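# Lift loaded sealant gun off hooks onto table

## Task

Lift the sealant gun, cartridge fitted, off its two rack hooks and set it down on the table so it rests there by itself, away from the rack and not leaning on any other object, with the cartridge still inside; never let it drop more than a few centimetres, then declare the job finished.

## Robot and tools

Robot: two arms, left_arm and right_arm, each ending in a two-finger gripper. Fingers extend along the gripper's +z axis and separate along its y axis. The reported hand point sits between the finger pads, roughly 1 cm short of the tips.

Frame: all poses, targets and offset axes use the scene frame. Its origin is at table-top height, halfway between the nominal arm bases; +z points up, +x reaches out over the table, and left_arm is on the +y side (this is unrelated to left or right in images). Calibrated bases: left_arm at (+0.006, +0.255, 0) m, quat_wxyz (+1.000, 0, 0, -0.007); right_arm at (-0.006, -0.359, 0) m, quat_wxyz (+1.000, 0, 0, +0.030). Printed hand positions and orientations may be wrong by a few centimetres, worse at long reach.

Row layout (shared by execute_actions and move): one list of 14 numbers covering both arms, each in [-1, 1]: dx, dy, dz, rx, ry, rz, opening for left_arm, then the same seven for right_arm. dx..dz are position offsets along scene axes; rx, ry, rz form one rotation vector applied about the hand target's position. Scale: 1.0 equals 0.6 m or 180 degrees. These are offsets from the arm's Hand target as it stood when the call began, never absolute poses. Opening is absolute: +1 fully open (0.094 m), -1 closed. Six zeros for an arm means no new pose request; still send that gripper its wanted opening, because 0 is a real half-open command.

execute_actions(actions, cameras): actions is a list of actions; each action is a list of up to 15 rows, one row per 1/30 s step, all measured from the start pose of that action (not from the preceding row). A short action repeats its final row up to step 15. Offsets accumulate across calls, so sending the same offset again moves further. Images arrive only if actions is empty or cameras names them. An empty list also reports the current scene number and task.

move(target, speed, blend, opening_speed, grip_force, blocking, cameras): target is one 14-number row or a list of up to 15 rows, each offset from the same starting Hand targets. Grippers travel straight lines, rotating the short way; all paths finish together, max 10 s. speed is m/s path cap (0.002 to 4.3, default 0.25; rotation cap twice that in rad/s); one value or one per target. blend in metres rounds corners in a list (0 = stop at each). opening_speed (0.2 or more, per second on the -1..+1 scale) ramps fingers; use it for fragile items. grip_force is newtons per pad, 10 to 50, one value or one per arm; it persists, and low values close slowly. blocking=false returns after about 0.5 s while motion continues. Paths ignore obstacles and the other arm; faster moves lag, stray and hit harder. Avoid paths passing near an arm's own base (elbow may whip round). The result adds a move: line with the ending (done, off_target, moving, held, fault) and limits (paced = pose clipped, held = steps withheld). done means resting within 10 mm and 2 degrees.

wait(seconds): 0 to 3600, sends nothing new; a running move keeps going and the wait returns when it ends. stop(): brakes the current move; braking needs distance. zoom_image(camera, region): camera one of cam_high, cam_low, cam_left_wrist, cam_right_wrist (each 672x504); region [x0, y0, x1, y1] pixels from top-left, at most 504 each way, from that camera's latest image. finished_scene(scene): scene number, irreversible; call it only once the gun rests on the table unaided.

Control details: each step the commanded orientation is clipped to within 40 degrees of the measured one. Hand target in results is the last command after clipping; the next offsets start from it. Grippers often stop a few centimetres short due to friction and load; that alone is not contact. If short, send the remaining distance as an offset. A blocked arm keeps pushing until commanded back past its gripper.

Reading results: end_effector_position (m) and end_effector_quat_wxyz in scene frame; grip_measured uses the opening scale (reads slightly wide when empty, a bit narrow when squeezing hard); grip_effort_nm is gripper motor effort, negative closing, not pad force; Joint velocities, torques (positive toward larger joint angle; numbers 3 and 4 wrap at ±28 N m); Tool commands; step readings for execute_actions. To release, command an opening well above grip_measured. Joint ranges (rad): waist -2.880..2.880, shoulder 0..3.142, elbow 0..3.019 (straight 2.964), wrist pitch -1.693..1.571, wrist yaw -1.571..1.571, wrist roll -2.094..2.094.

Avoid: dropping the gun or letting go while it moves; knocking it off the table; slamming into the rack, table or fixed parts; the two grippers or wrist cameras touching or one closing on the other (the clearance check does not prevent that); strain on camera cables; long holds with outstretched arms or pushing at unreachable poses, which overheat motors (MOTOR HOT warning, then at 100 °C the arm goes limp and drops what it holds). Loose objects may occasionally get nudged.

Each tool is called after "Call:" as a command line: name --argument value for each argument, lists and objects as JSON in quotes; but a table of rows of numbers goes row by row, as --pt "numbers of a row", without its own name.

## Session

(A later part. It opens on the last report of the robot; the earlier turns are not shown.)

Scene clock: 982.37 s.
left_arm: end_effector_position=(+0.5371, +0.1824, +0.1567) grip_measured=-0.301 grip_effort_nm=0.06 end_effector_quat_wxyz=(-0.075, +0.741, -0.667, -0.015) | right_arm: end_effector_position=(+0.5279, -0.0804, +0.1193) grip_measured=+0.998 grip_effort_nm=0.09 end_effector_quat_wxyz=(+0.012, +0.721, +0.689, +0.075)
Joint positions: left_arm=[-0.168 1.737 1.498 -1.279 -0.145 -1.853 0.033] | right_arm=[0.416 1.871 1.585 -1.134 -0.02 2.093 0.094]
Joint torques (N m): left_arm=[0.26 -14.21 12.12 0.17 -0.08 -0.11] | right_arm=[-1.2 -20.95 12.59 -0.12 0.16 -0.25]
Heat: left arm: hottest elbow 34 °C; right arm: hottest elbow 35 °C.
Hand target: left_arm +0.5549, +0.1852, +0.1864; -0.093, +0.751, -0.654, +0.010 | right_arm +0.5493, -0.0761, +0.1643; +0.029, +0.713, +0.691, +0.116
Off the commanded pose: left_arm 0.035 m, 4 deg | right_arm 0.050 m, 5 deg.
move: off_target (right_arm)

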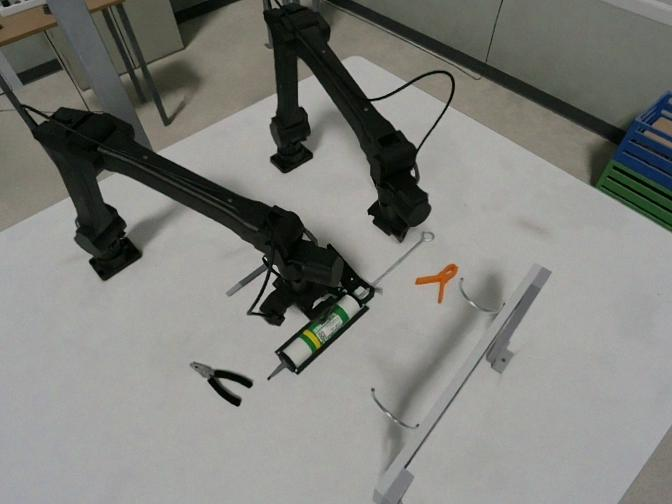

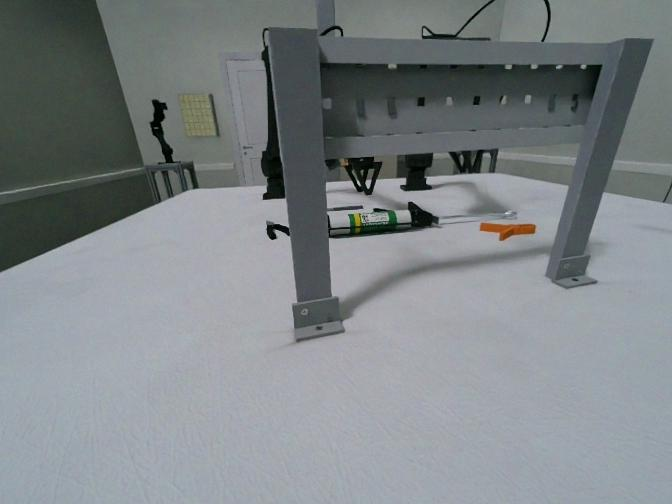

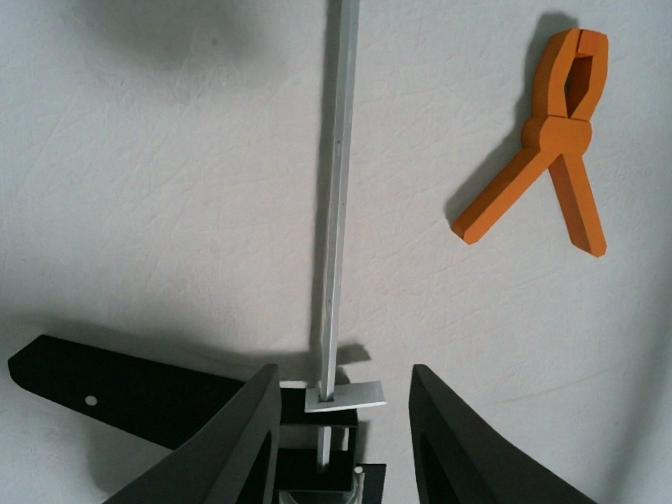

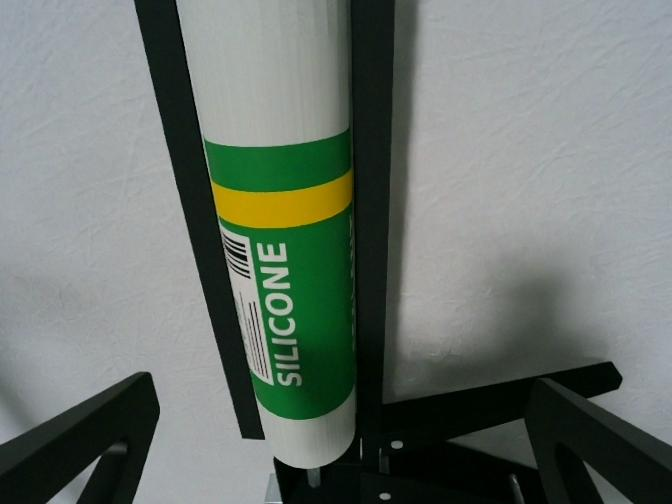

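Call:
move --target '[-0.05,0,0.15,0,0.0,0,-0.3,-0.08,-0.1,0.25,0,0.0,0,1]' --speed 0.2 --cameras '["cam_high"]'

Call:
zoom_image --camera "cam_high" --region '[220, 180, 460, 400]'

Scene clock: 992.00 s.
left_arm: end_effector_position=(+0.5129, +0.1869, +0.2439) grip_measured=-0.301 grip_effort_nm=0.06 end_effector_quat_wxyz=(-0.073, +0.743, -0.665, -0.018) | right_arm: end_effector_position=(+0.4883, -0.1328, +0.2768) grip_measured=+0.998 grip_effort_nm=0.09 end_effector_quat_wxyz=(+0.013, +0.719, +0.690, +0.081)
Joint positions: left_arm=[-0.168 1.646 1.611 -1.491 -0.145 -1.86 0.033] | right_arm=[0.36 1.658 1.709 -1.461 -0.029 2.035 0.094]
Joint torques (N m): left_arm=[0.03 -13.8 12.48 0.17 -0.08 -0.23] | right_arm=[-1.49 -16.85 13.24 -0.08 -0.05 -0.26]
Heat: left arm: hottest elbow 34 °C; right arm: hottest elbow 37 °C.
Hand target: left_arm +0.5249, +0.1852, +0.2764; -0.093, +0.751, -0.654, +0.010 | right_arm +0.5013, -0.1361, +0.3143; +0.029, +0.713, +0.691, +0.116
Off the commanded pose: left_arm 0.035 m, 4 deg | right_arm 0.040 m, 4 deg.
move: off_target (left_arm, right_arm)

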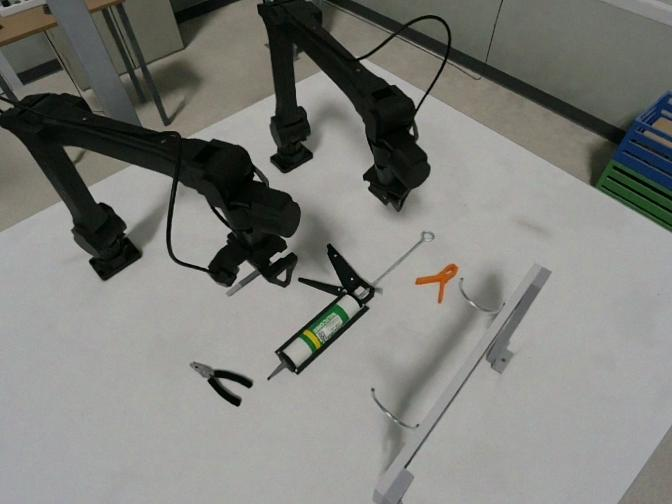

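Scaled by 2.100 from the camera's image (finer frame: 960x720).

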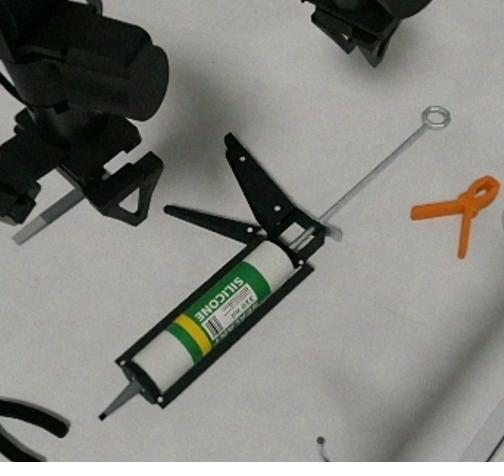

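Call:
finished_scene --scene 1

The scene is finished: the task was done.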